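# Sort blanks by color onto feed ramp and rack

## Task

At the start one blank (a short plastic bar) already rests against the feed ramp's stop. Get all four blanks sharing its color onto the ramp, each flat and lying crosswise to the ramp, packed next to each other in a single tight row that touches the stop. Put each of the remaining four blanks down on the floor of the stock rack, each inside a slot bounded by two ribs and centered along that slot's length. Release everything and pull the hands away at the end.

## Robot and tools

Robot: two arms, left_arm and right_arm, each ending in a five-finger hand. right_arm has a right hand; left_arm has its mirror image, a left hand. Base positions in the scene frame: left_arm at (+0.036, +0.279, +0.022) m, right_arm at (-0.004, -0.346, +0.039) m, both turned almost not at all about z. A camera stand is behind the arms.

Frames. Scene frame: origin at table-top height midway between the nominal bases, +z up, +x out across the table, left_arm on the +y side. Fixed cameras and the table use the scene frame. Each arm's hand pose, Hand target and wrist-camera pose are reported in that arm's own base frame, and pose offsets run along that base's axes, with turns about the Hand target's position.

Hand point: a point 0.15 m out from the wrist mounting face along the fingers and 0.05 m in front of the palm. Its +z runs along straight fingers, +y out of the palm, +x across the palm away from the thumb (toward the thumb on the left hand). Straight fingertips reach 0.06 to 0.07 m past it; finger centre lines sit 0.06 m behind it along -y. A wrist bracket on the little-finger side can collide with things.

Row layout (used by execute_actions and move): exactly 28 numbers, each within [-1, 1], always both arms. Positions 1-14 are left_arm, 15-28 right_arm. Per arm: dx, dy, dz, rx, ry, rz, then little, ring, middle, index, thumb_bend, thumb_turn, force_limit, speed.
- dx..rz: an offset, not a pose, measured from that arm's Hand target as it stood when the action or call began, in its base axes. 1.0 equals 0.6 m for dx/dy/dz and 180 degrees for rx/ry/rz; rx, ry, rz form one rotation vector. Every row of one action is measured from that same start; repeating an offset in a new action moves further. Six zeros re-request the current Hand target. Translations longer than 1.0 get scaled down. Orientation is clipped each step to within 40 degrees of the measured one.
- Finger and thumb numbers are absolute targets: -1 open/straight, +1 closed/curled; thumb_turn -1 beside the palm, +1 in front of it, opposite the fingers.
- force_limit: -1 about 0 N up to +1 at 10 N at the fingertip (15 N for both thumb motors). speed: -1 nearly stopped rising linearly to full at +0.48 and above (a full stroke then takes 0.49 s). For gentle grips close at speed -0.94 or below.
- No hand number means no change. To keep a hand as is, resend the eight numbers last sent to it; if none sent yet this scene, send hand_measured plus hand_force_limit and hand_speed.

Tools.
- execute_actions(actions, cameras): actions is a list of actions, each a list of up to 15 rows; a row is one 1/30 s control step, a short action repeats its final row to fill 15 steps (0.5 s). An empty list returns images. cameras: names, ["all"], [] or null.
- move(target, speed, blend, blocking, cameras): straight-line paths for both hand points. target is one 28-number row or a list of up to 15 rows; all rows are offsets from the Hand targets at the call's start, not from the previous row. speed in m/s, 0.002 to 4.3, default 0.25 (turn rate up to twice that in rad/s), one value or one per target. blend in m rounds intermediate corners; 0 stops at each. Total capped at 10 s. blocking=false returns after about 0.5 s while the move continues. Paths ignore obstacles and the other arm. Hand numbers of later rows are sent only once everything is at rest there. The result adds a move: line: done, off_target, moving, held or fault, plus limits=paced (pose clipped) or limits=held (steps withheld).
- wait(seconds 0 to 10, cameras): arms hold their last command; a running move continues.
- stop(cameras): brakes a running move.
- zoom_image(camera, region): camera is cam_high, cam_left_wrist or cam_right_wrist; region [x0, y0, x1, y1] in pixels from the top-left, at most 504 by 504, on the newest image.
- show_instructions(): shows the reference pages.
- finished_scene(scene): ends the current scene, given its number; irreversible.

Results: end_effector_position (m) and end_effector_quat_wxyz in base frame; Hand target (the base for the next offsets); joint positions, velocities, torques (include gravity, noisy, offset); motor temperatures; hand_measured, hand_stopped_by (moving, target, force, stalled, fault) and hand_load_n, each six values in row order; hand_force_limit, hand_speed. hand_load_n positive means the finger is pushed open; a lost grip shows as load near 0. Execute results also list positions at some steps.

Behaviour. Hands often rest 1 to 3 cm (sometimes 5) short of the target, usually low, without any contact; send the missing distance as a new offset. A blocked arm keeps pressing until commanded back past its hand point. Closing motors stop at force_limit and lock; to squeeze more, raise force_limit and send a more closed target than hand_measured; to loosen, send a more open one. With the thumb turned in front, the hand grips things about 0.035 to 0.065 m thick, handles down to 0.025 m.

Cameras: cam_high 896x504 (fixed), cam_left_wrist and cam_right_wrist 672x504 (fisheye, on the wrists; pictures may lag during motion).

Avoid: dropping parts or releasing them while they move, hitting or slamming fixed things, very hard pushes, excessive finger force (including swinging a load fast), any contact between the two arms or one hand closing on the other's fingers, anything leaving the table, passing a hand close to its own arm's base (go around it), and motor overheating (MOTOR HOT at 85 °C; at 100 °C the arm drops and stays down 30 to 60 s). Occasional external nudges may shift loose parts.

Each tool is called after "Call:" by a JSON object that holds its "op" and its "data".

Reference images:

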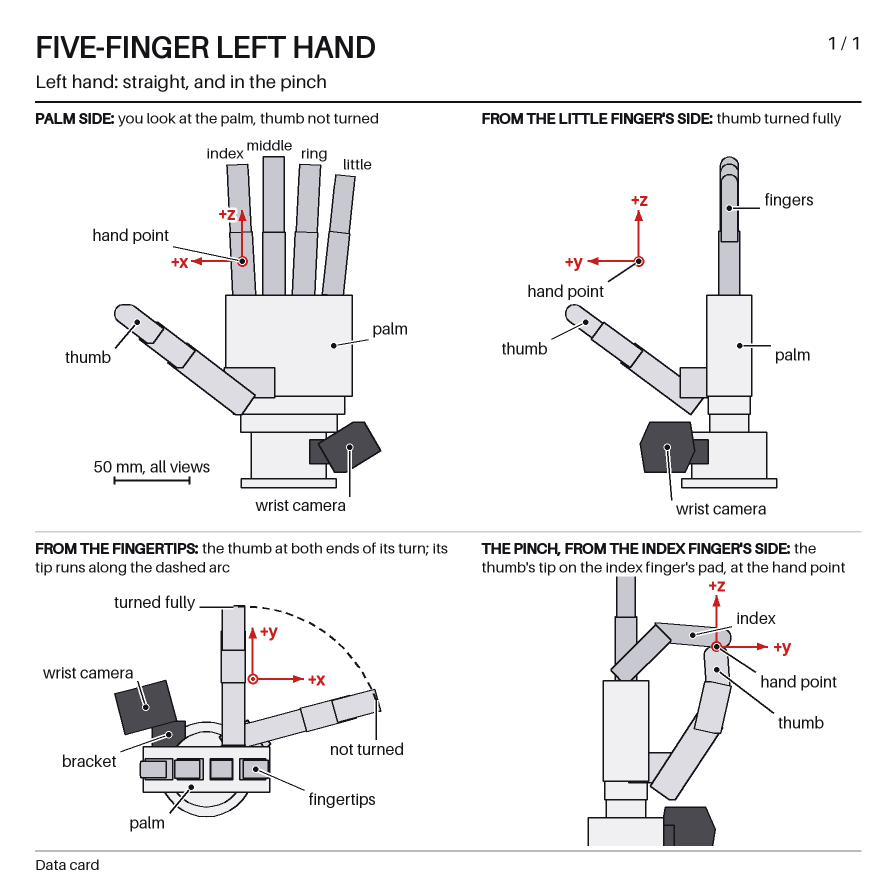

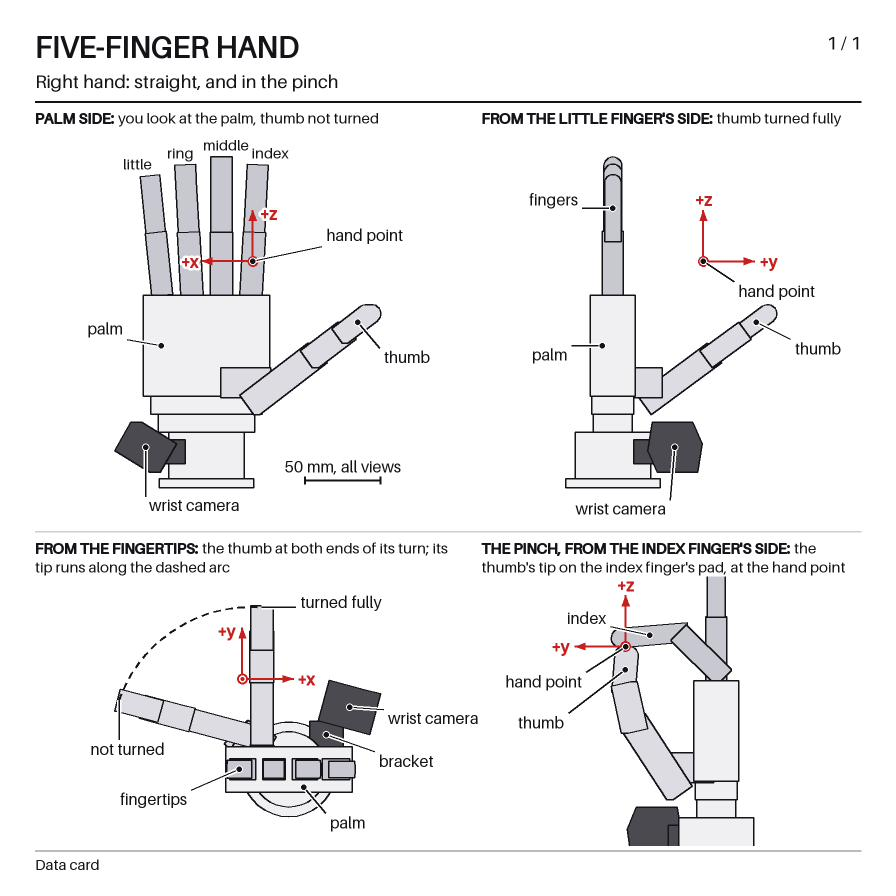

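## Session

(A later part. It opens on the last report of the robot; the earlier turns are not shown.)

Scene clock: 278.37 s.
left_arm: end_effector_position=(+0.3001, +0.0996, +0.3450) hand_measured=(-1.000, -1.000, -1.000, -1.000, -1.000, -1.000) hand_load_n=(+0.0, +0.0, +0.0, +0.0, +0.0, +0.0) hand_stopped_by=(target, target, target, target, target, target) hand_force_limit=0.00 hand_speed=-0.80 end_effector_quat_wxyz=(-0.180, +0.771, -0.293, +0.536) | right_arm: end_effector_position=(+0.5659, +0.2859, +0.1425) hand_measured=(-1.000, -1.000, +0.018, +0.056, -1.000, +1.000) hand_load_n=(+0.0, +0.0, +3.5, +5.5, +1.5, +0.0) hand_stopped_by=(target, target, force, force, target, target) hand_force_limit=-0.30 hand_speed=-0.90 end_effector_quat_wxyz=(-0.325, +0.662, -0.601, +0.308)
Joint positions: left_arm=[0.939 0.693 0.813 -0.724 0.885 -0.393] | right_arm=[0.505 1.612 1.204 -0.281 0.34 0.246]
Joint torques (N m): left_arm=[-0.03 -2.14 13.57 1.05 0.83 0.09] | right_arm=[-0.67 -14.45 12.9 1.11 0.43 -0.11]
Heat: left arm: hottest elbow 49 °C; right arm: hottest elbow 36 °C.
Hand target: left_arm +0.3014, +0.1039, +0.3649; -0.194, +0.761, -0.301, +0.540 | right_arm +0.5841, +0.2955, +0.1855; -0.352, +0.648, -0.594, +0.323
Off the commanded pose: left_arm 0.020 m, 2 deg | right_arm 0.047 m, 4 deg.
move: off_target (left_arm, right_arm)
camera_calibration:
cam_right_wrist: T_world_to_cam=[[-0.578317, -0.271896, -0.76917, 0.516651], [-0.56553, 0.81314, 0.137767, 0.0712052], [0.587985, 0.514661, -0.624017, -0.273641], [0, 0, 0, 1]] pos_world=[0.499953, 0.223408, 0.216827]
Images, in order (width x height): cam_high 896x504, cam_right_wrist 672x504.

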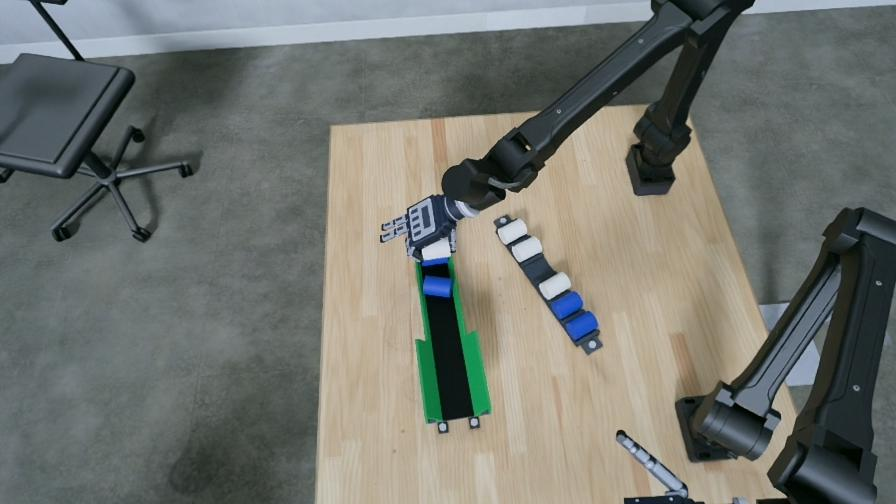

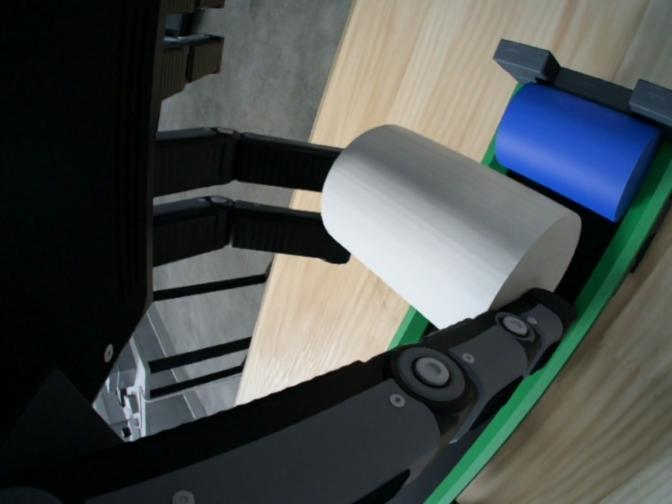

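Call:
{"op": "move", "data": {"target": [[0,0,0,0,0,0,-1,-1,-1,-1,-1,-1,0,-0.8, -0.04,0.0,0.08,0,0,0.01,-1,-1,0.3,0.3,-1,1,-0.3,-0.9],[0,0,0,0,0,0,-1,-1,-1,-1,-1,-1,0,-0.8, -0.32,-0.015,0.0,0,0,0.1,-1,-1,0.3,0.3,-1,1,-0.3,-0.9],[0,0,0,0,0,0,-1,-1,-1,-1,-1,-1,0,-0.8, -0.421,-0.024,-0.175,0,0,0.122,-1,-1,0.3,0.3,-1,1,-0.3,-0.9]], "speed": [0.12,0.2,0.12], "blend": [0.03,0.03,0], "cameras": ["cam_high","cam_right_wrist"]}}

Call:
{"op": "zoom_image", "data": {"camera": "cam_high", "region": [490, 205, 610, 355]}}

Call:
{"op": "zoom_image", "data": {"camera": "cam_high", "region": [400, 230, 490, 310]}}

Scene clock: 285.30 s.
left_arm: end_effector_position=(+0.3001, +0.0996, +0.3450) hand_measured=(-1.000, -1.000, -1.000, -1.000, -1.000, -1.000) hand_load_n=(+0.0, +0.0, +0.0, +0.0, +0.0, +0.0) hand_stopped_by=(target, target, target, target, target, target) hand_force_limit=0.00 hand_speed=-0.80 end_effector_quat_wxyz=(-0.180, +0.771, -0.293, +0.536) | right_arm: end_effector_position=(+0.3253, +0.2727, +0.0715) hand_measured=(-1.000, -1.000, +0.018, +0.056, -1.000, +1.000) hand_load_n=(+0.0, +0.0, +3.5, +6.0, +1.5, +0.0) hand_stopped_by=(target, target, force, force, target, target) hand_force_limit=-0.30 hand_speed=-0.90 end_effector_quat_wxyz=(-0.391, +0.753, -0.470, +0.242)
Joint positions: left_arm=[0.939 0.693 0.813 -0.724 0.885 -0.393] | right_arm=[0.697 1.153 0.513 0.012 0.195 0.143]
Joint torques (N m): left_arm=[-0.03 -2.14 13.6 1.05 0.83 0.08] | right_arm=[-0.21 -5.07 8.1 2.78 0.09 -0.18]
Heat: left arm: hottest elbow 49 °C; right arm: hottest elbow 36 °C.
Hand target: left_arm +0.3014, +0.1039, +0.3649; -0.194, +0.761, -0.301, +0.540 | right_arm +0.3314, +0.2812, +0.0805; -0.407, +0.749, -0.459, +0.250
Off the commanded pose: left_arm 0.020 m, 2 deg | right_arm 0.014 m, 2 deg.
move: off_target (left_arm, right_arm); blend cut to 0.0263 m at target 1
camera_calibration:
cam_right_wrist: T_world_to_cam=[[-0.429264, -0.437566, -0.790107, 0.31755], [-0.82248, 0.550836, 0.141796, 0.110445], [0.373175, 0.710715, -0.596343, -0.155224], [0, 0, 0, 1]] pos_world=[0.285077, 0.188431, 0.142671]
Images, in order (width x height): cam_high 896x504, cam_right_wrist 672x504.

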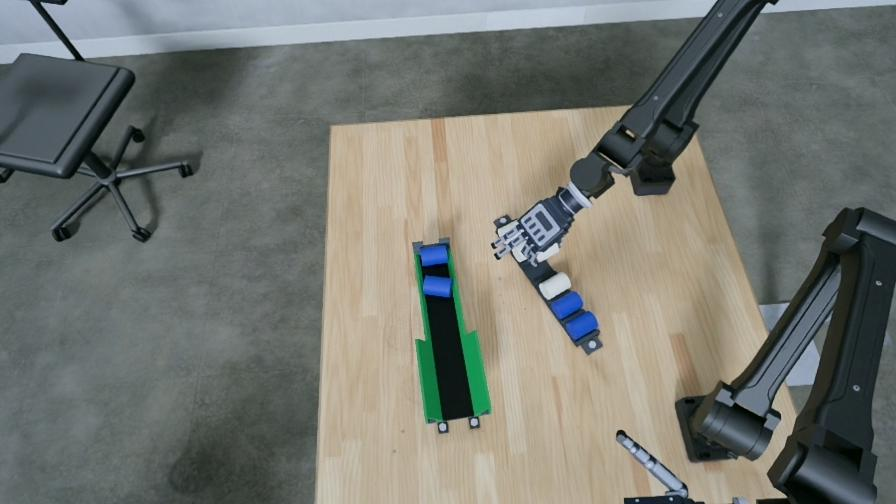

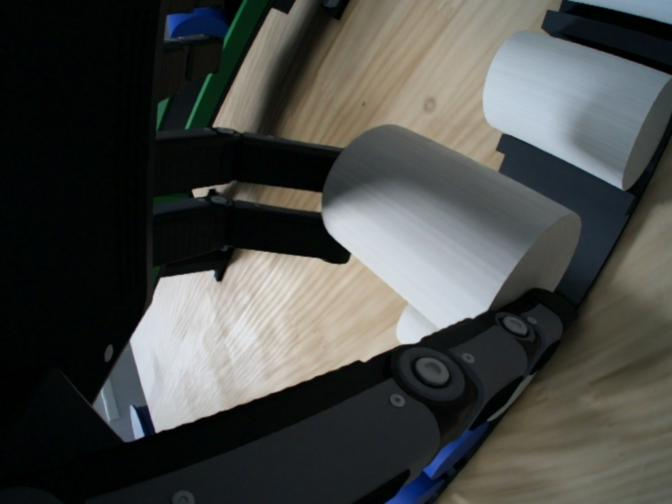

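Scaled by 3.360 from the camera's 896x504 image, which has a finer 1280x720 frame.

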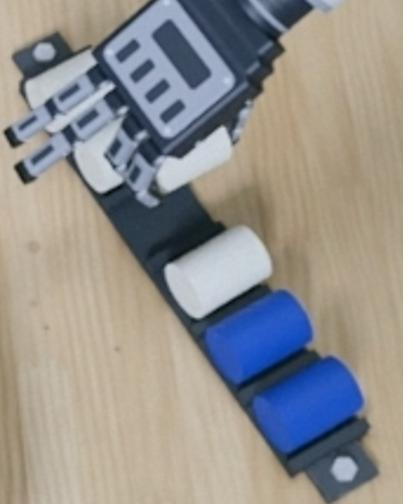

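Scaled by 5.600 from the camera's 896x504 image, which has a finer 1280x720 frame.

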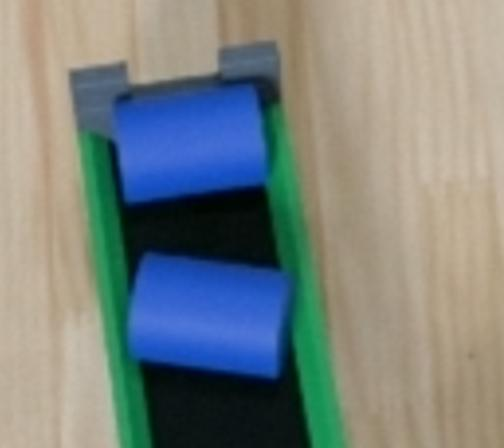

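Call:
{"op": "move", "data": {"target": [[0,0,0,0,0,0,-1,-1,-1,-1,-1,-1,0,-0.8, 0,0,-0.075,0,0,0,-1,-1,0.3,0.3,-1,1,-0.3,-0.9],[0,0,0,0,0,0,-1,-1,-1,-1,-1,-1,0,-0.8, 0,0.001,-0.098,0,0,0,-1,-1,0.3,0.3,-1,1,-0.3,-0.9]], "speed": [0.08,0.03], "cameras": ["cam_high","cam_right_wrist"]}}

Call:
{"op": "zoom_image", "data": {"camera": "cam_high", "region": [490, 205, 610, 355]}}

Scene clock: 289.50 s.
left_arm: end_effector_position=(+0.3001, +0.0996, +0.3450) hand_measured=(-1.000, -1.000, -1.000, -1.000, -1.000, -1.000) hand_load_n=(+0.0, +0.0, +0.0, +0.0, +0.0, +0.0) hand_stopped_by=(target, target, target, target, target, target) hand_force_limit=0.00 hand_speed=-0.80 end_effector_quat_wxyz=(-0.180, +0.771, -0.293, +0.536) | right_arm: end_effector_position=(+0.3262, +0.2737, +0.0142) hand_measured=(-1.000, -1.000, +0.018, +0.056, -1.000, +1.000) hand_load_n=(+0.0, +0.0, +3.5, +5.5, +1.5, +0.0) hand_stopped_by=(target, target, force, force, target, target) hand_force_limit=-0.30 hand_speed=-0.90 end_effector_quat_wxyz=(-0.392, +0.753, -0.470, +0.243)
Joint positions: left_arm=[0.939 0.693 0.813 -0.724 0.885 -0.393] | right_arm=[0.697 1.326 0.44 0.26 0.195 0.143]
Joint torques (N m): left_arm=[-0.03 -2.14 13.59 1.05 0.83 0.09] | right_arm=[-0.21 -6.01 6.56 2.8 0.13 -0.16]
Heat: left arm: hottest elbow 49 °C; right arm: hottest elbow 36 °C.
Hand target: left_arm +0.3014, +0.1039, +0.3649; -0.194, +0.761, -0.301, +0.540 | right_arm +0.3314, +0.2817, +0.0216; -0.407, +0.749, -0.459, +0.250
Off the commanded pose: left_arm 0.020 m, 2 deg | right_arm 0.012 m, 2 deg.
move: off_target (left_arm, right_arm)
camera_calibration:
cam_right_wrist: T_world_to_cam=[[-0.427838, -0.436669, -0.791375, 0.272338], [-0.822918, 0.550327, 0.141229, 0.119086], [0.373845, 0.71166, -0.594794, -0.190882], [0, 0, 0, 1]] pos_world=[0.285875, 0.189228, 0.0851682]
Images, in order (width x height): cam_high 896x504, cam_right_wrist 672x504.

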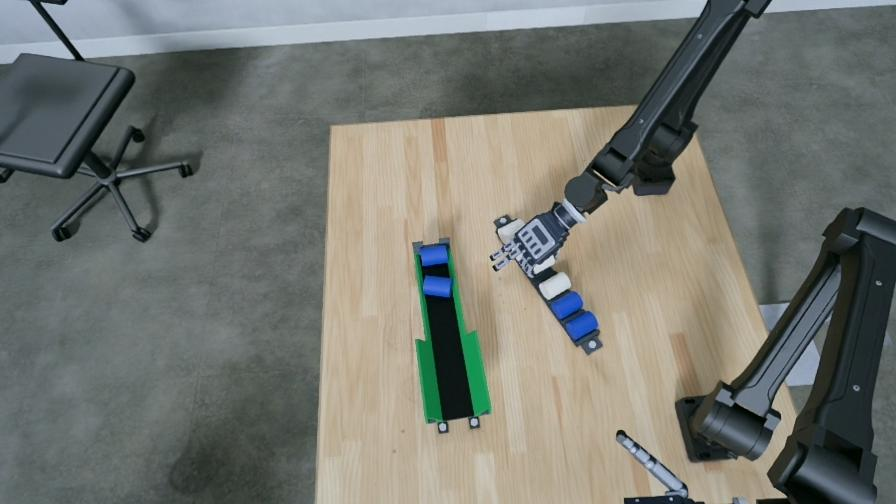

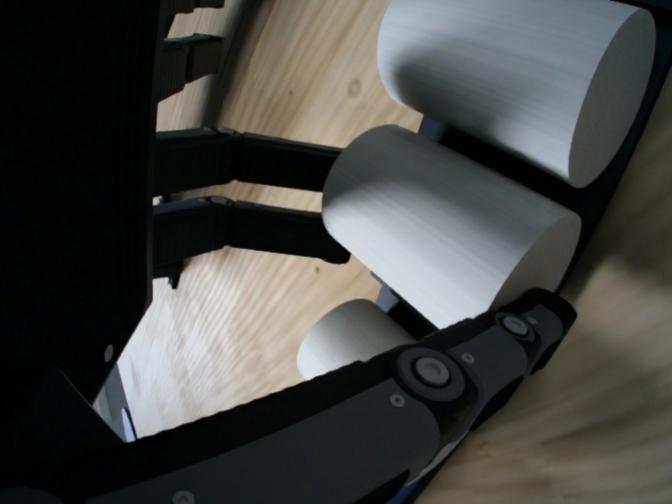

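Scaled by 3.360 from the camera's 896x504 image, which has a finer 1280x720 frame.

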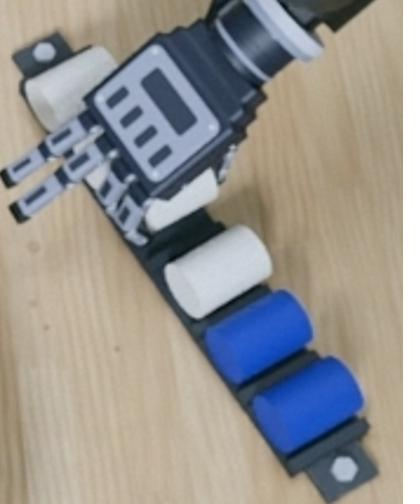

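Call:
{"op": "move", "data": {"target": [[0,0,0,0,0,0,-1,-1,-1,-1,-1,-1,0,-0.8, 0,0,-0.004,0,0,0,-1,-1,-0.4,-0.4,-1,1,-0.3,-0.6],[0,0,0,0,0,0,-1,-1,-1,-1,-1,-1,0,-0.8, -0.013,-0.007,0.035,0,0,0,-1,-1,-0.4,-0.4,-1,1,-0.3,-0.6],[0,0,0,0,0,0,-1,-1,-1,-1,-1,-1,0,-0.8, 0,0,0.17,0,0,0,-1,-1,-0.4,-0.4,-1,1,-0.3,-0.6],[0,0,0,0,0,0,-1,-1,-1,-1,-1,-1,0,-0.8, 0.2,0.04,0.33,0,0,-0.1,-1,-1,-0.4,-0.4,-1,1,-0.3,-0.6],[0,0,0,0,0,0,-1,-1,-1,-1,-1,-1,0,-0.8, 0.41,0.078,0.27,0,0,-0.194,-1,-1,-0.4,-0.4,-1,1,-0.3,-0.6],[0,0,0,0,0,0,-1,-1,-1,-1,-1,-1,0,-0.8, 0.416,0.074,0.165,0,0,-0.194,-1,-1,-0.4,-0.4,-1,1,-0.3,-0.6]], "speed": [0.03,0.06,0.12,0.2,0.2,0.12], "blend": [0,0.005,0.03,0.03,0.02,0], "cameras": ["cam_high","cam_right_wrist"]}}

Call:
{"op": "zoom_image", "data": {"camera": "cam_high", "region": [490, 205, 610, 355]}}

Scene clock: 306.40 s.
left_arm: end_effector_position=(+0.3001, +0.0996, +0.3450) hand_measured=(-1.000, -1.000, -1.000, -1.000, -1.000, -1.000) hand_load_n=(-0.5, +0.0, +0.0, +0.0, +0.0, -0.5) hand_stopped_by=(target, target, target, target, target, target) hand_force_limit=0.00 hand_speed=-0.80 end_effector_quat_wxyz=(-0.180, +0.771, -0.293, +0.536) | right_arm: end_effector_position=(+0.5711, +0.3287, +0.1163) hand_measured=(-1.000, -1.000, -0.400, -0.400, -1.000, +1.000) hand_load_n=(+0.0, +0.0, +0.0, +0.0, +0.0, +0.0) hand_stopped_by=(target, target, target, target, target, target) hand_force_limit=-0.30 hand_speed=-0.60 end_effector_quat_wxyz=(+0.302, -0.592, +0.658, -0.355)
Joint positions: left_arm=[0.939 0.693 0.813 -0.724 0.885 -0.393] | right_arm=[0.622 1.724 1.271 -0.301 0.601 0.461]
Joint torques (N m): left_arm=[0.03 -2.14 13.59 1.03 0.83 0.09] | right_arm=[-1.79 -13.8 8.18 2.41 0.52 0.08]
Heat: left arm: hottest elbow 49 °C; right arm: hottest elbow 35 °C.
Hand target: left_arm +0.3014, +0.1039, +0.3649; -0.194, +0.761, -0.301, +0.540 | right_arm +0.5809, +0.3262, +0.1206; +0.313, -0.577, +0.663, -0.360
Off the commanded pose: left_arm 0.020 m, 2 deg | right_arm 0.011 m, 2 deg.
move: off_target (left_arm, right_arm)
camera_calibration:
cam_right_wrist: T_world_to_cam=[[-0.589318, -0.156583, -0.792582, 0.482256], [-0.393639, 0.912363, 0.11244, -0.084877], [0.705516, 0.378254, -0.599309, -0.340191], [0, 0, 0, 1]] pos_world=[0.490801, 0.28163, 0.187891]
Images, in order (width x height): cam_high 896x504, cam_right_wrist 672x504.

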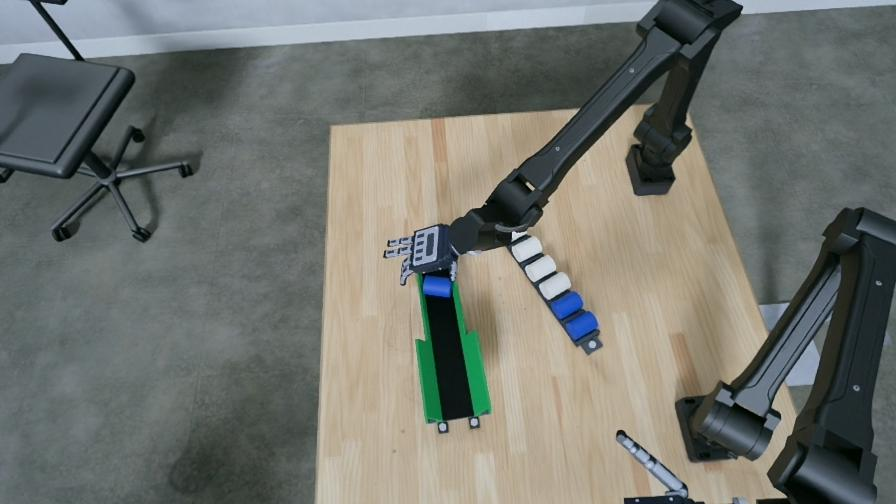

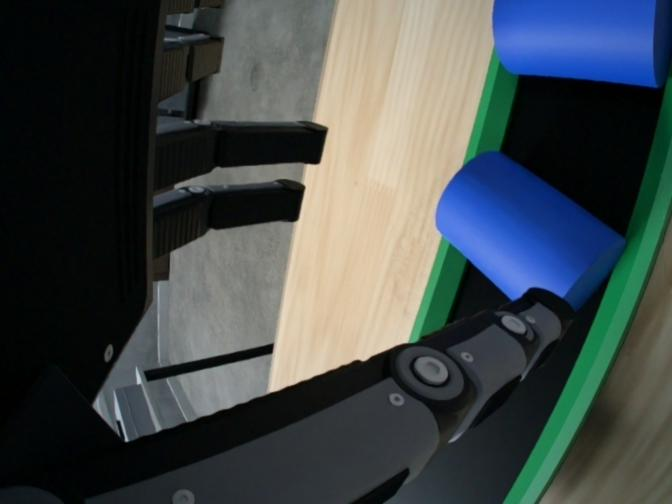

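Scaled by 3.360 from the camera's 896x504 image, which has a finer 1280x720 frame.

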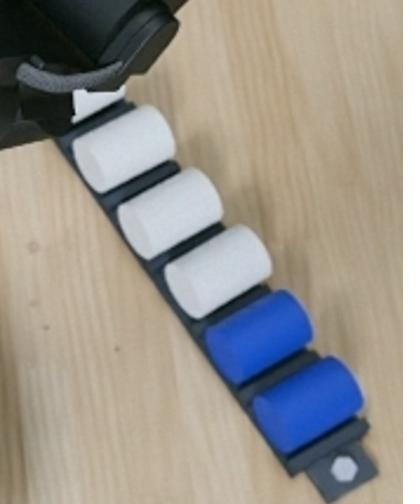

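Call:
{"op": "move", "data": {"target": [0,0,0,0,0,0,-1,-1,-1,-1,-1,-1,0,-0.8, 0.003,-0.002,-0.052,0,0,0,-1,-1,-0.5,-0.5,-1,1,-0.3,-0.6], "speed": 0.1, "cameras": ["cam_right_wrist"]}}

Scene clock: 310.47 s.
left_arm: end_effector_position=(+0.3001, +0.0996, +0.3450) hand_measured=(-1.000, -1.000, -1.000, -1.000, -1.000, -1.000) hand_load_n=(+0.0, +0.0, +0.0, +0.0, +0.0, +0.0) hand_stopped_by=(target, target, target, target, target, target) hand_force_limit=0.00 hand_speed=-0.80 end_effector_quat_wxyz=(-0.180, +0.771, -0.293, +0.536) | right_arm: end_effector_position=(+0.5715, +0.3259, +0.0810) hand_measured=(-1.000, -1.000, -0.500, -0.500, -1.000, +1.000) hand_load_n=(+0.0, +0.0, +0.0, +0.0, +0.0, +0.0) hand_stopped_by=(target, target, target, target, target, target) hand_force_limit=-0.30 hand_speed=-0.60 end_effector_quat_wxyz=(+0.299, -0.592, +0.659, -0.356)
Joint positions: left_arm=[0.939 0.693 0.813 -0.724 0.885 -0.393] | right_arm=[0.618 1.768 1.23 -0.223 0.601 0.461]
Joint torques (N m): left_arm=[-0.03 -2.14 13.6 1.03 0.83 0.08] | right_arm=[-1.79 -14.33 8.21 2.4 0.42 0.05]
Heat: left arm: hottest elbow 49 °C; right arm: hottest elbow 35 °C.
Hand target: left_arm +0.3014, +0.1039, +0.3649; -0.194, +0.761, -0.301, +0.540 | right_arm +0.5828, +0.3250, +0.0895; +0.313, -0.577, +0.663, -0.360
Off the commanded pose: left_arm 0.020 m, 2 deg | right_arm 0.014 m, 2 deg.
move: off_target (left_arm, right_arm)
camera_calibration:
cam_right_wrist: T_world_to_cam=[[-0.594059, -0.157294, -0.788893, 0.45674], [-0.389528, 0.914298, 0.111028, -0.0810867], [0.703819, 0.373253, -0.604418, -0.357567], [0, 0, 0, 1]] pos_world=[0.491408, 0.279443, 0.153202]
Images, in order (width x height): cam_right_wrist 672x504.

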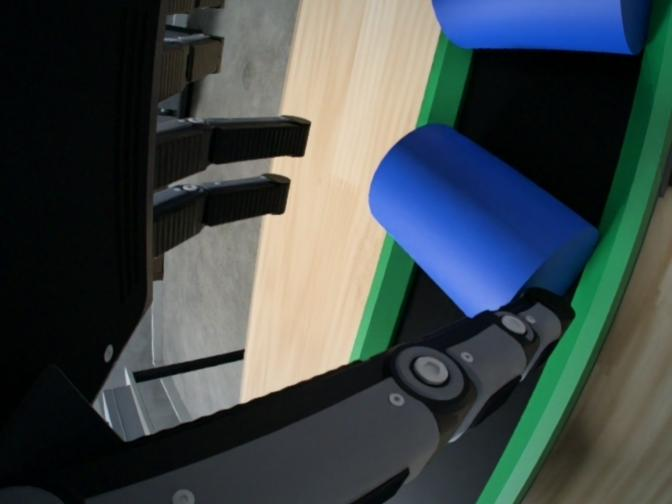

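Call:
{"op": "move", "data": {"target": [0,0,0,0,0,0,-1,-1,-1,-1,-1,-1,0,-0.8, -0.003,-0.01,-0.014,0,0,-0.02,-1,-1,-0.5,-0.5,-1,1,-0.3,-0.6], "speed": 0.06, "cameras": ["cam_right_wrist"]}}

Scene clock: 319.27 s.
left_arm: end_effector_position=(+0.3001, +0.0996, +0.3450) hand_measured=(-1.000, -1.000, -1.000, -1.000, -1.000, -1.000) hand_load_n=(+0.0, +0.0, +0.0, +0.0, +0.0, -0.5) hand_stopped_by=(target, target, target, target, target, target) hand_force_limit=0.00 hand_speed=-0.80 end_effector_quat_wxyz=(-0.180, +0.771, -0.293, +0.536) | right_arm: end_effector_position=(+0.5747, +0.3194, +0.0811) hand_measured=(-1.000, -1.000, -0.500, -0.500, -1.000, +1.000) hand_load_n=(+0.0, +0.0, +0.0, +0.0, +0.5, -0.5) hand_stopped_by=(target, target, target, target, target, target) hand_force_limit=-0.30 hand_speed=-0.60 end_effector_quat_wxyz=(+0.297, -0.569, +0.673, -0.368)
Joint positions: left_arm=[0.939 0.693 0.813 -0.724 0.885 -0.393] | right_arm=[0.618 1.77 1.227 -0.223 0.646 0.502]
Joint torques (N m): left_arm=[0.03 -2.14 13.59 1.05 0.83 0.09] | right_arm=[-1.32 -13.45 8.13 1.7 0.68 0.16]
Heat: left arm: hottest elbow 49 °C; right arm: hottest elbow 36 °C.
Hand target: left_arm +0.3014, +0.1039, +0.3649; -0.194, +0.761, -0.301, +0.540 | right_arm +0.5810, +0.3189, +0.0810; +0.302, -0.556, +0.681, -0.370
Off the commanded pose: left_arm 0.020 m, 2 deg | right_arm 0.006 m, 2 deg.
move: off_target (left_arm)
camera_calibration:
cam_right_wrist: T_world_to_cam=[[-0.58658, -0.12009, -0.800938, 0.442493], [-0.340465, 0.93388, 0.109322, -0.108235], [0.734852, 0.336817, -0.588682, -0.364833], [0, 0, 0, 1]] pos_world=[0.490805, 0.2771, 0.151471]
Images, in order (width x height): cam_right_wrist 672x504.

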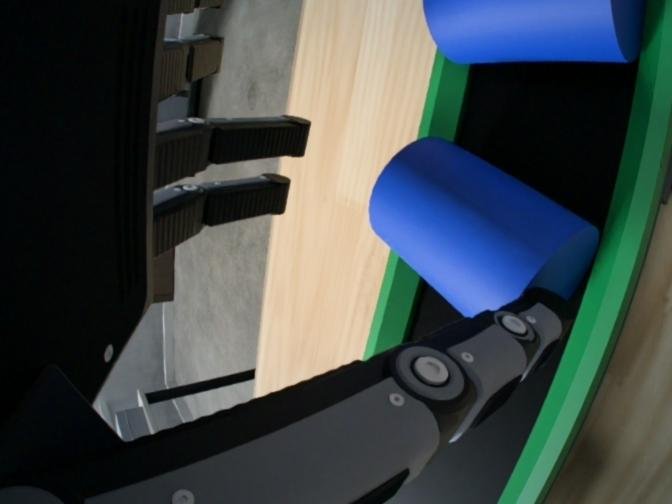

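Call:
{"op": "move", "data": {"target": [0,0,0,0,0,0,-1,-1,-1,-1,-1,-1,0,-0.8, -0.002,-0.006,-0.013,0,0,-0.006,-1,-1,-0.5,-0.5,-1,1,-0.3,-0.6], "speed": 0.05, "cameras": ["cam_right_wrist"]}}

Scene clock: 323.73 s.
left_arm: end_effector_position=(+0.3001, +0.0996, +0.3450) hand_measured=(-1.000, -1.000, -1.000, -1.000, -1.000, -1.000) hand_load_n=(+0.0, +0.0, +0.0, +0.0, +0.0, +0.0) hand_stopped_by=(target, target, target, target, target, target) hand_force_limit=0.00 hand_speed=-0.80 end_effector_quat_wxyz=(-0.180, +0.771, -0.293, +0.536) | right_arm: end_effector_position=(+0.5726, +0.3154, +0.0689) hand_measured=(-1.000, -1.000, -0.500, -0.500, -1.000, +1.000) hand_load_n=(+0.0, +0.0, +0.0, +0.0, +0.0, +0.5) hand_stopped_by=(target, target, target, target, target, target) hand_force_limit=-0.30 hand_speed=-0.60 end_effector_quat_wxyz=(+0.289, -0.561, +0.682, -0.369)
Joint positions: left_arm=[0.939 0.693 0.813 -0.724 0.885 -0.393] | right_arm=[0.618 1.784 1.217 -0.223 0.661 0.531]
Joint torques (N m): left_arm=[0.03 -2.14 13.59 1.05 0.83 0.09] | right_arm=[-1.32 -14.1 7.9 2 0.63 0.08]
Heat: left arm: hottest elbow 49 °C; right arm: hottest elbow 36 °C.
Hand target: left_arm +0.3014, +0.1039, +0.3649; -0.194, +0.761, -0.301, +0.540 | right_arm +0.5799, +0.3154, +0.0734; +0.298, -0.549, +0.686, -0.373
Off the commanded pose: left_arm 0.020 m, 2 deg | right_arm 0.008 m, 2 deg.
move: off_target (left_arm)
camera_calibration:
cam_right_wrist: T_world_to_cam=[[-0.59633, -0.103232, -0.796074, 0.430973], [-0.314041, 0.94266, 0.113004, -0.121957], [0.738761, 0.317387, -0.594556, -0.364787], [0, 0, 0, 1]] pos_world=[0.488193, 0.275233, 0.139981]
Images, in order (width x height): cam_right_wrist 672x504.

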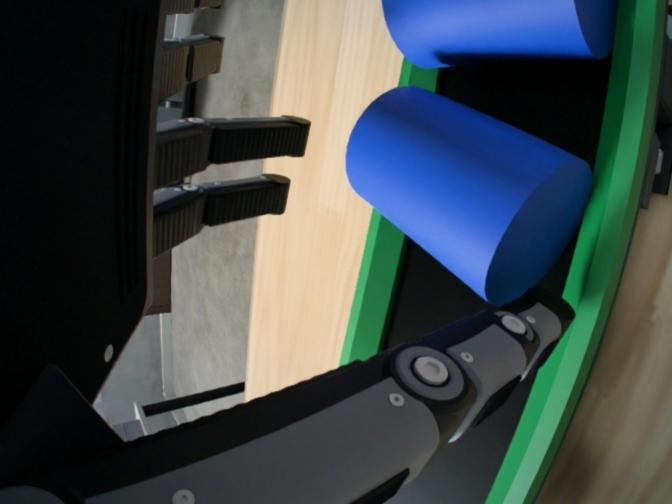

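Call:
{"op": "wait", "data": {"seconds": 0.1, "cameras": ["cam_high"]}}

Call:
{"op": "zoom_image", "data": {"camera": "cam_high", "region": [400, 230, 490, 310]}}

Scene clock: 326.00 s.
left_arm: end_effector_position=(+0.3001, +0.0996, +0.3450) hand_measured=(-1.000, -1.000, -1.000, -1.000, -1.000, -1.000) hand_load_n=(+0.0, +0.0, +0.0, +0.0, +0.0, +0.0) hand_stopped_by=(target, target, target, target, target, target) hand_force_limit=0.00 hand_speed=-0.80 end_effector_quat_wxyz=(-0.180, +0.771, -0.293, +0.536) | right_arm: end_effector_position=(+0.5726, +0.3154, +0.0689) hand_measured=(-1.000, -1.000, -0.500, -0.500, -1.000, +1.000) hand_load_n=(+0.0, +0.0, +0.0, -0.5, +0.0, +0.0) hand_stopped_by=(target, target, target, target, target, target) hand_force_limit=-0.30 hand_speed=-0.60 end_effector_quat_wxyz=(+0.289, -0.561, +0.682, -0.369)
Joint positions: left_arm=[0.939 0.693 0.813 -0.724 0.885 -0.393] | right_arm=[0.618 1.784 1.217 -0.223 0.661 0.531]
Joint torques (N m): left_arm=[0.03 -2.14 13.6 1.03 0.83 0.08] | right_arm=[-1.38 -14.15 7.91 1.99 0.63 0.09]
Heat: left arm: hottest elbow 49 °C; right arm: hottest elbow 36 °C.
Hand target: left_arm +0.3014, +0.1039, +0.3649; -0.194, +0.761, -0.301, +0.540 | right_arm +0.5799, +0.3154, +0.0734; +0.298, -0.549, +0.686, -0.373
Off the commanded pose: left_arm 0.020 m, 2 deg | right_arm 0.008 m, 2 deg.
wait: 0.10 s; at rest from the start
Images, in order (width x height): cam_high 896x504.

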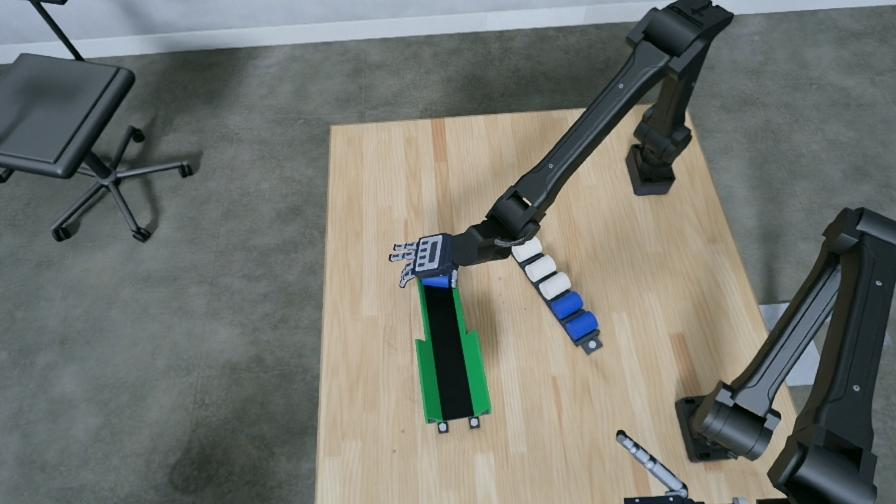

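Scaled by 5.600 from the camera's 896x504 image, which has a finer 1280x720 frame.

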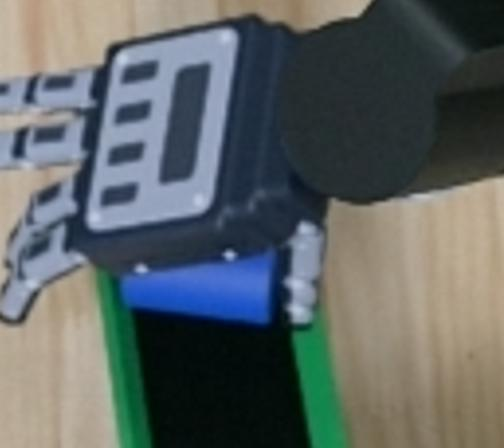

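Call:
{"op": "move", "data": {"target": [[0,0,0,0,0,0,-1,-1,-1,-1,-1,-1,0,-0.8, 0,0.004,0.07,0,0,0,-1,-1,-0.5,-0.5,-1,1,-0.3,-0.6],[0,0,0,0,0,0,-1,-1,-1,-1,-1,-1,0,-0.8, 0.005,-0.032,0.05,0,0,0,-1,-1,-0.5,-0.5,-1,1,-0.3,-0.6],[0,0,0,0,0,0,-1,-1,-1,-1,-1,-1,0,-0.8, 0.005,-0.032,0.014,0,0,0,-1,-1,-0.5,-0.5,-1,1,-0.3,-0.6]], "speed": [0.08,0.08,0.06], "blend": [0.01,0.01,0], "cameras": ["cam_right_wrist"]}}

Scene clock: 333.50 s.
left_arm: end_effector_position=(+0.3001, +0.0996, +0.3450) hand_measured=(-1.000, -1.000, -1.000, -1.000, -1.000, -1.000) hand_load_n=(+0.0, +0.0, +0.0, +0.0, +0.0, +0.0) hand_stopped_by=(target, target, target, target, target, target) hand_force_limit=0.00 hand_speed=-0.80 end_effector_quat_wxyz=(-0.180, +0.771, -0.293, +0.536) | right_arm: end_effector_position=(+0.5744, +0.2963, +0.0767) hand_measured=(-1.000, -1.000, -0.500, -0.500, -1.000, +1.000) hand_load_n=(+0.0, +0.0, +0.0, +0.0, +0.0, +0.0) hand_stopped_by=(target, target, target, target, target, target) hand_force_limit=-0.30 hand_speed=-0.60 end_effector_quat_wxyz=(+0.288, -0.554, +0.689, -0.369)
Joint positions: left_arm=[0.939 0.693 0.813 -0.724 0.885 -0.393] | right_arm=[0.589 1.753 1.195 -0.225 0.649 0.527]
Joint torques (N m): left_arm=[0.03 -2.14 13.59 1.05 0.83 0.08] | right_arm=[-1.67 -13.8 7.97 2.39 0.21 -0.19]
Motor temperatures (°C): left_arm=[23 23 50 19 25 22] | right_arm=[22 26 36 21 21 20]
Heat: left arm: hottest elbow 50 °C; right arm: hottest elbow 36 °C.
Hand target: left_arm +0.3014, +0.1039, +0.3649; -0.194, +0.761, -0.301, +0.540 | right_arm +0.5829, +0.2961, +0.0817; +0.298, -0.549, +0.686, -0.373
Off the commanded pose: left_arm 0.020 m, 2 deg | right_arm 0.010 m, 1 deg.
move: off_target (left_arm)
camera_calibration:
cam_right_wrist: T_world_to_cam=[[-0.597669, -0.0862317, -0.797092, 0.432007], [-0.296965, 0.947295, 0.120187, -0.116033], [0.744717, 0.30854, -0.591776, -0.356422], [0, 0, 0, 1]] pos_world=[0.489173, 0.257141, 0.147372]
Images, in order (width x height): cam_right_wrist 672x504.

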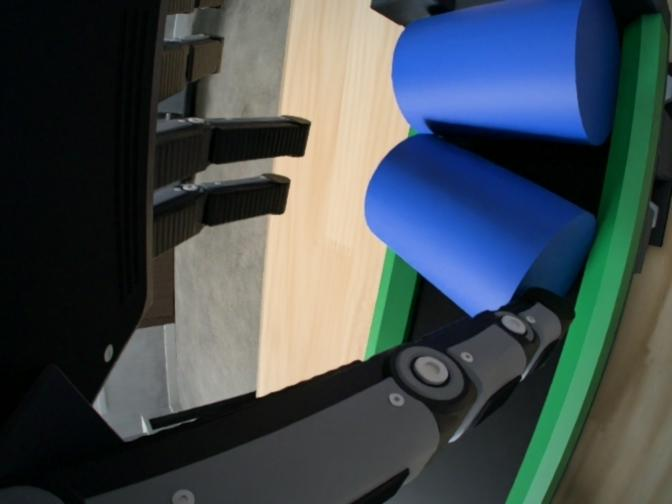

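Call:
{"op": "move", "data": {"target": [0,0,0,0,0,0,-1,-1,-1,-1,-1,-1,0,-0.8, -0.003,-0.007,-0.011,0,0,0.025,-1,-1,-0.5,-0.5,-1,1,-0.3,-0.6], "speed": 0.05, "cameras": ["cam_right_wrist"]}}

Scene clock: 338.30 s.
left_arm: end_effector_position=(+0.3001, +0.0996, +0.3450) hand_measured=(-1.000, -1.000, -1.000, -1.000, -1.000, -1.000) hand_load_n=(+0.0, +0.0, +0.0, +0.0, -0.5, -0.5) hand_stopped_by=(target, target, target, target, target, target) hand_force_limit=0.00 hand_speed=-0.80 end_effector_quat_wxyz=(-0.180, +0.771, -0.293, +0.536) | right_arm: end_effector_position=(+0.5719, +0.2929, +0.0630) hand_measured=(-1.000, -1.000, -0.500, -0.500, -1.000, +1.000) hand_load_n=(+0.0, +0.0, +0.0, +0.0, +0.0, +0.0) hand_stopped_by=(target, target, target, target, target, target) hand_force_limit=-0.30 hand_speed=-0.60 end_effector_quat_wxyz=(+0.298, -0.583, +0.668, -0.355)
Joint positions: left_arm=[0.939 0.693 0.813 -0.724 0.885 -0.393] | right_arm=[0.568 1.753 1.151 -0.145 0.575 0.447]
Joint torques (N m): left_arm=[-0.03 -2.08 13.59 1.05 0.83 0.08] | right_arm=[-1.67 -14.56 7.69 2.44 0.11 -0.21]
Heat: left arm: hottest elbow 50 °C; right arm: hottest elbow 36 °C.
Hand target: left_arm +0.3014, +0.1039, +0.3649; -0.194, +0.761, -0.301, +0.540 | right_arm +0.5809, +0.2920, +0.0750; +0.313, -0.576, +0.664, -0.361
Off the commanded pose: left_arm 0.020 m, 2 deg | right_arm 0.015 m, 2 deg.
move: off_target (left_arm, right_arm)
camera_calibration:
cam_right_wrist: T_world_to_cam=[[-0.597615, -0.13486, -0.79036, 0.433201], [-0.368672, 0.921583, 0.121513, -0.0634834], [0.711995, 0.364002, -0.600471, -0.358569], [0, 0, 0, 1]] pos_world=[0.490782, 0.247446, 0.134789]
Images, in order (width x height): cam_right_wrist 672x504.

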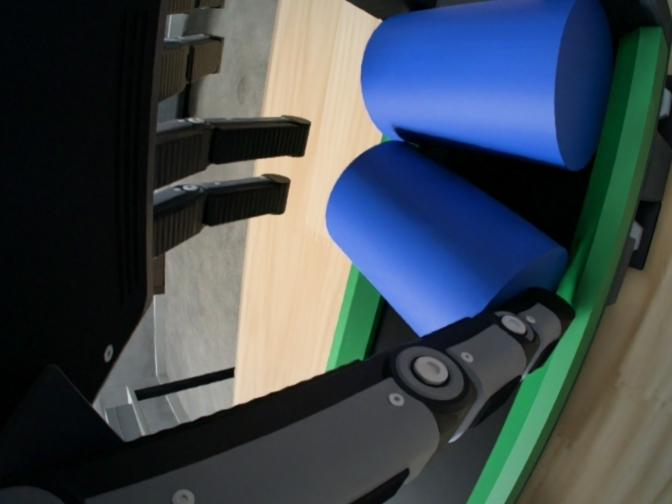

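Call:
{"op": "move", "data": {"target": [[0,0,0,0,0,0,-1,-1,-1,-1,-1,-1,0,-0.8, 0.001,-0.001,-0.004,0,0,-0.014,-1,-1,-0.5,-0.5,-1,1,-0.3,-0.6],[0,0,0,0,0,0,-1,-1,-1,-1,-1,-1,0,-0.8, 0.001,-0.001,-0.004,0,0,-0.014,-1,-1,0.3,0.3,-1,1,-0.3,-0.9]], "speed": [0.05,0.05], "cameras": ["cam_right_wrist"]}}

Scene clock: 343.93 s.
left_arm: end_effector_position=(+0.3001, +0.0996, +0.3450) hand_measured=(-1.000, -1.000, -1.000, -1.000, -1.000, -1.000) hand_load_n=(+0.0, +0.0, +0.0, +0.0, -0.5, +0.0) hand_stopped_by=(target, target, target, target, target, target) hand_force_limit=0.00 hand_speed=-0.80 end_effector_quat_wxyz=(-0.180, +0.771, -0.293, +0.536) | right_arm: end_effector_position=(+0.5740, +0.2890, +0.0646) hand_measured=(-1.000, -1.000, +0.018, +0.038, -1.000, +1.000) hand_load_n=(+0.0, +0.0, +3.5, +4.0, +1.5, -0.5) hand_stopped_by=(target, target, force, force, target, target) hand_force_limit=-0.30 hand_speed=-0.90 end_effector_quat_wxyz=(+0.296, -0.571, +0.674, -0.363)
Joint positions: left_arm=[0.939 0.693 0.813 -0.724 0.885 -0.393] | right_arm=[0.568 1.753 1.151 -0.145 0.601 0.464]
Joint torques (N m): left_arm=[-0.03 -2.14 13.59 1.03 0.83 0.08] | right_arm=[-0.97 -13.74 8.54 1.54 0.56 0.07]
Heat: left arm: hottest elbow 50 °C; right arm: hottest elbow 37 °C.
Hand target: left_arm +0.3014, +0.1039, +0.3649; -0.194, +0.761, -0.301, +0.540 | right_arm +0.5815, +0.2914, +0.0726; +0.305, -0.561, +0.676, -0.367
Off the commanded pose: left_arm 0.020 m, 2 deg | right_arm 0.011 m, 2 deg.
move: off_target (left_arm, right_arm); target 2's new numbers were sent with right_arm's hand 0.011 m and 2 deg from that target
camera_calibration:
cam_right_wrist: T_world_to_cam=[[-0.591823, -0.118762, -0.797271, 0.427626], [-0.343521, 0.931931, 0.116178, -0.0763601], [0.729204, 0.342636, -0.592336, -0.362007], [0, 0, 0, 1]] pos_world=[0.490825, 0.245985, 0.135375]
Images, in order (width x height): cam_right_wrist 672x504.

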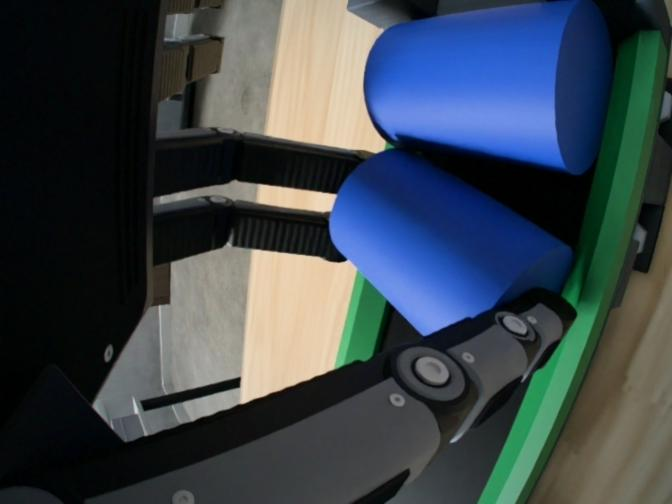

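Call:
{"op": "move", "data": {"target": [[0,0,0,0,0,0,-1,-1,-1,-1,-1,-1,0,-0.8, 0.01,0.012,0.05,0,0,0,-1,-1,0.3,0.3,-1,1,-0.3,-0.9],[0,0,0,0,0,0,-1,-1,-1,-1,-1,-1,0,-0.8, 0.01,0.03,0.12,0,0,0,-1,-1,0.3,0.3,-1,1,-0.3,-0.9],[0,0,0,0,0,0,-1,-1,-1,-1,-1,-1,0,-0.8, 0.0,0.02,0.10,0,0,0.1,-1,-1,0.3,0.3,-1,1,-0.3,-0.9]], "speed": [0.04,0.06,0.06], "blend": [0.01,0.01,0], "cameras": ["cam_right_wrist","cam_high"]}}

Call:
{"op": "zoom_image", "data": {"camera": "cam_high", "region": [400, 220, 490, 300]}}

Scene clock: 352.97 s.
left_arm: end_effector_position=(+0.3001, +0.0996, +0.3450) hand_measured=(-1.000, -1.000, -1.000, -1.000, -1.000, -1.000) hand_load_n=(-0.5, +0.0, +0.0, +0.0, +0.0, +0.0) hand_stopped_by=(target, target, target, target, target, target) hand_force_limit=0.00 hand_speed=-0.80 end_effector_quat_wxyz=(-0.180, +0.771, -0.293, +0.536) | right_arm: end_effector_position=(+0.5699, +0.3039, +0.1074) hand_measured=(-1.000, -1.000, +0.018, +0.038, -1.000, +1.000) hand_load_n=(+0.0, +0.0, +3.5, +4.0, +1.0, -1.0) hand_stopped_by=(target, target, force, force, target, target) hand_force_limit=-0.30 hand_speed=-0.90 end_effector_quat_wxyz=(-0.334, +0.672, -0.588, +0.303)
Joint positions: left_arm=[0.939 0.693 0.813 -0.724 0.885 -0.393] | right_arm=[0.522 1.677 1.182 -0.182 0.324 0.232]
Joint torques (N m): left_arm=[-0.03 -2.14 13.59 1.03 0.84 0.08] | right_arm=[-1.67 -15.62 8.57 2.71 -0.02 -0.2]
Heat: left arm: hottest elbow 50 °C; right arm: hottest elbow 37 °C.
Hand target: left_arm +0.3014, +0.1039, +0.3649; -0.194, +0.761, -0.301, +0.540 | right_arm +0.5815, +0.3035, +0.1328; -0.358, +0.660, -0.580, +0.315
Off the commanded pose: left_arm 0.020 m, 2 deg | right_arm 0.028 m, 4 deg.
move: off_target (left_arm, right_arm)
camera_calibration:
cam_right_wrist: T_world_to_cam=[[-0.562948, -0.290824, -0.773634, 0.494426], [-0.597177, 0.790239, 0.13748, 0.0887296], [0.571374, 0.539391, -0.618538, -0.305705], [0, 0, 0, 1]] pos_world=[0.505995, 0.238568, 0.181216]
Images, in order (width x height): cam_high 896x504, cam_right_wrist 672x504.

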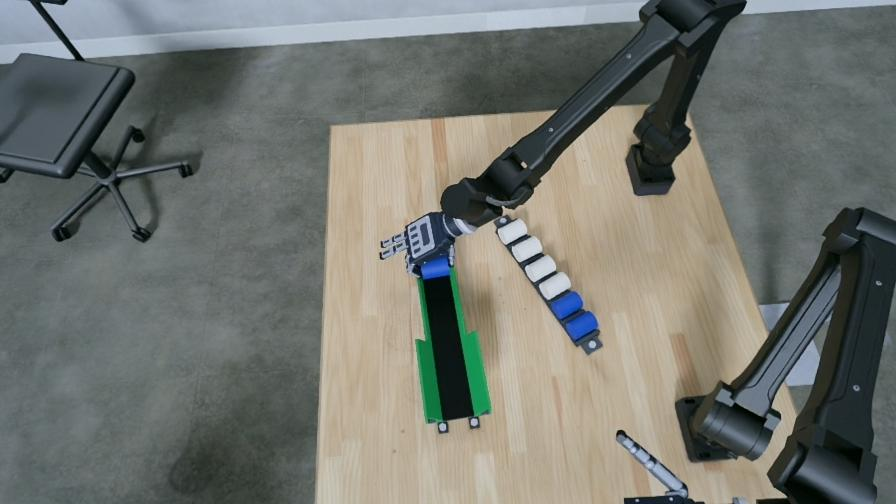

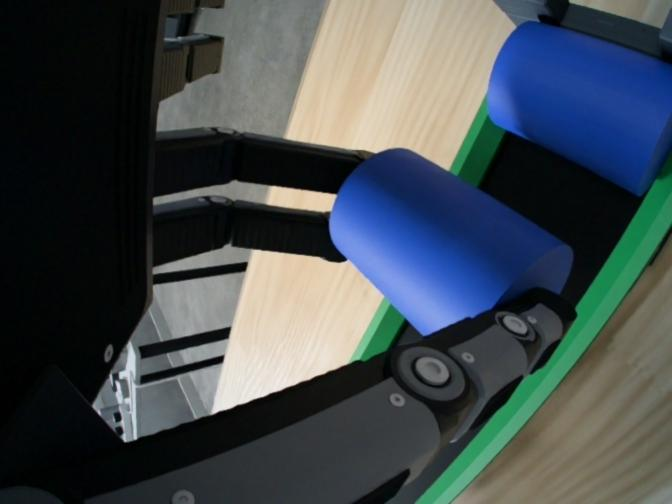

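Scaled by 5.600 from the camera's 896x504 image, which has a finer 1280x720 frame.

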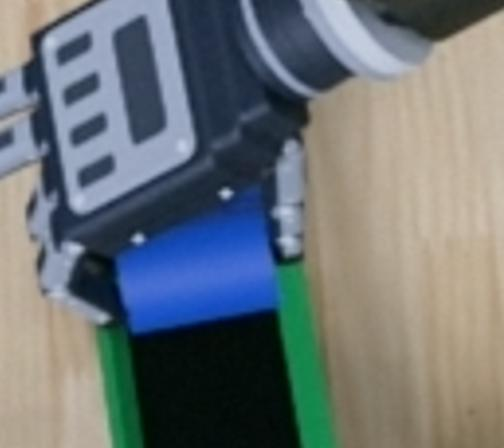

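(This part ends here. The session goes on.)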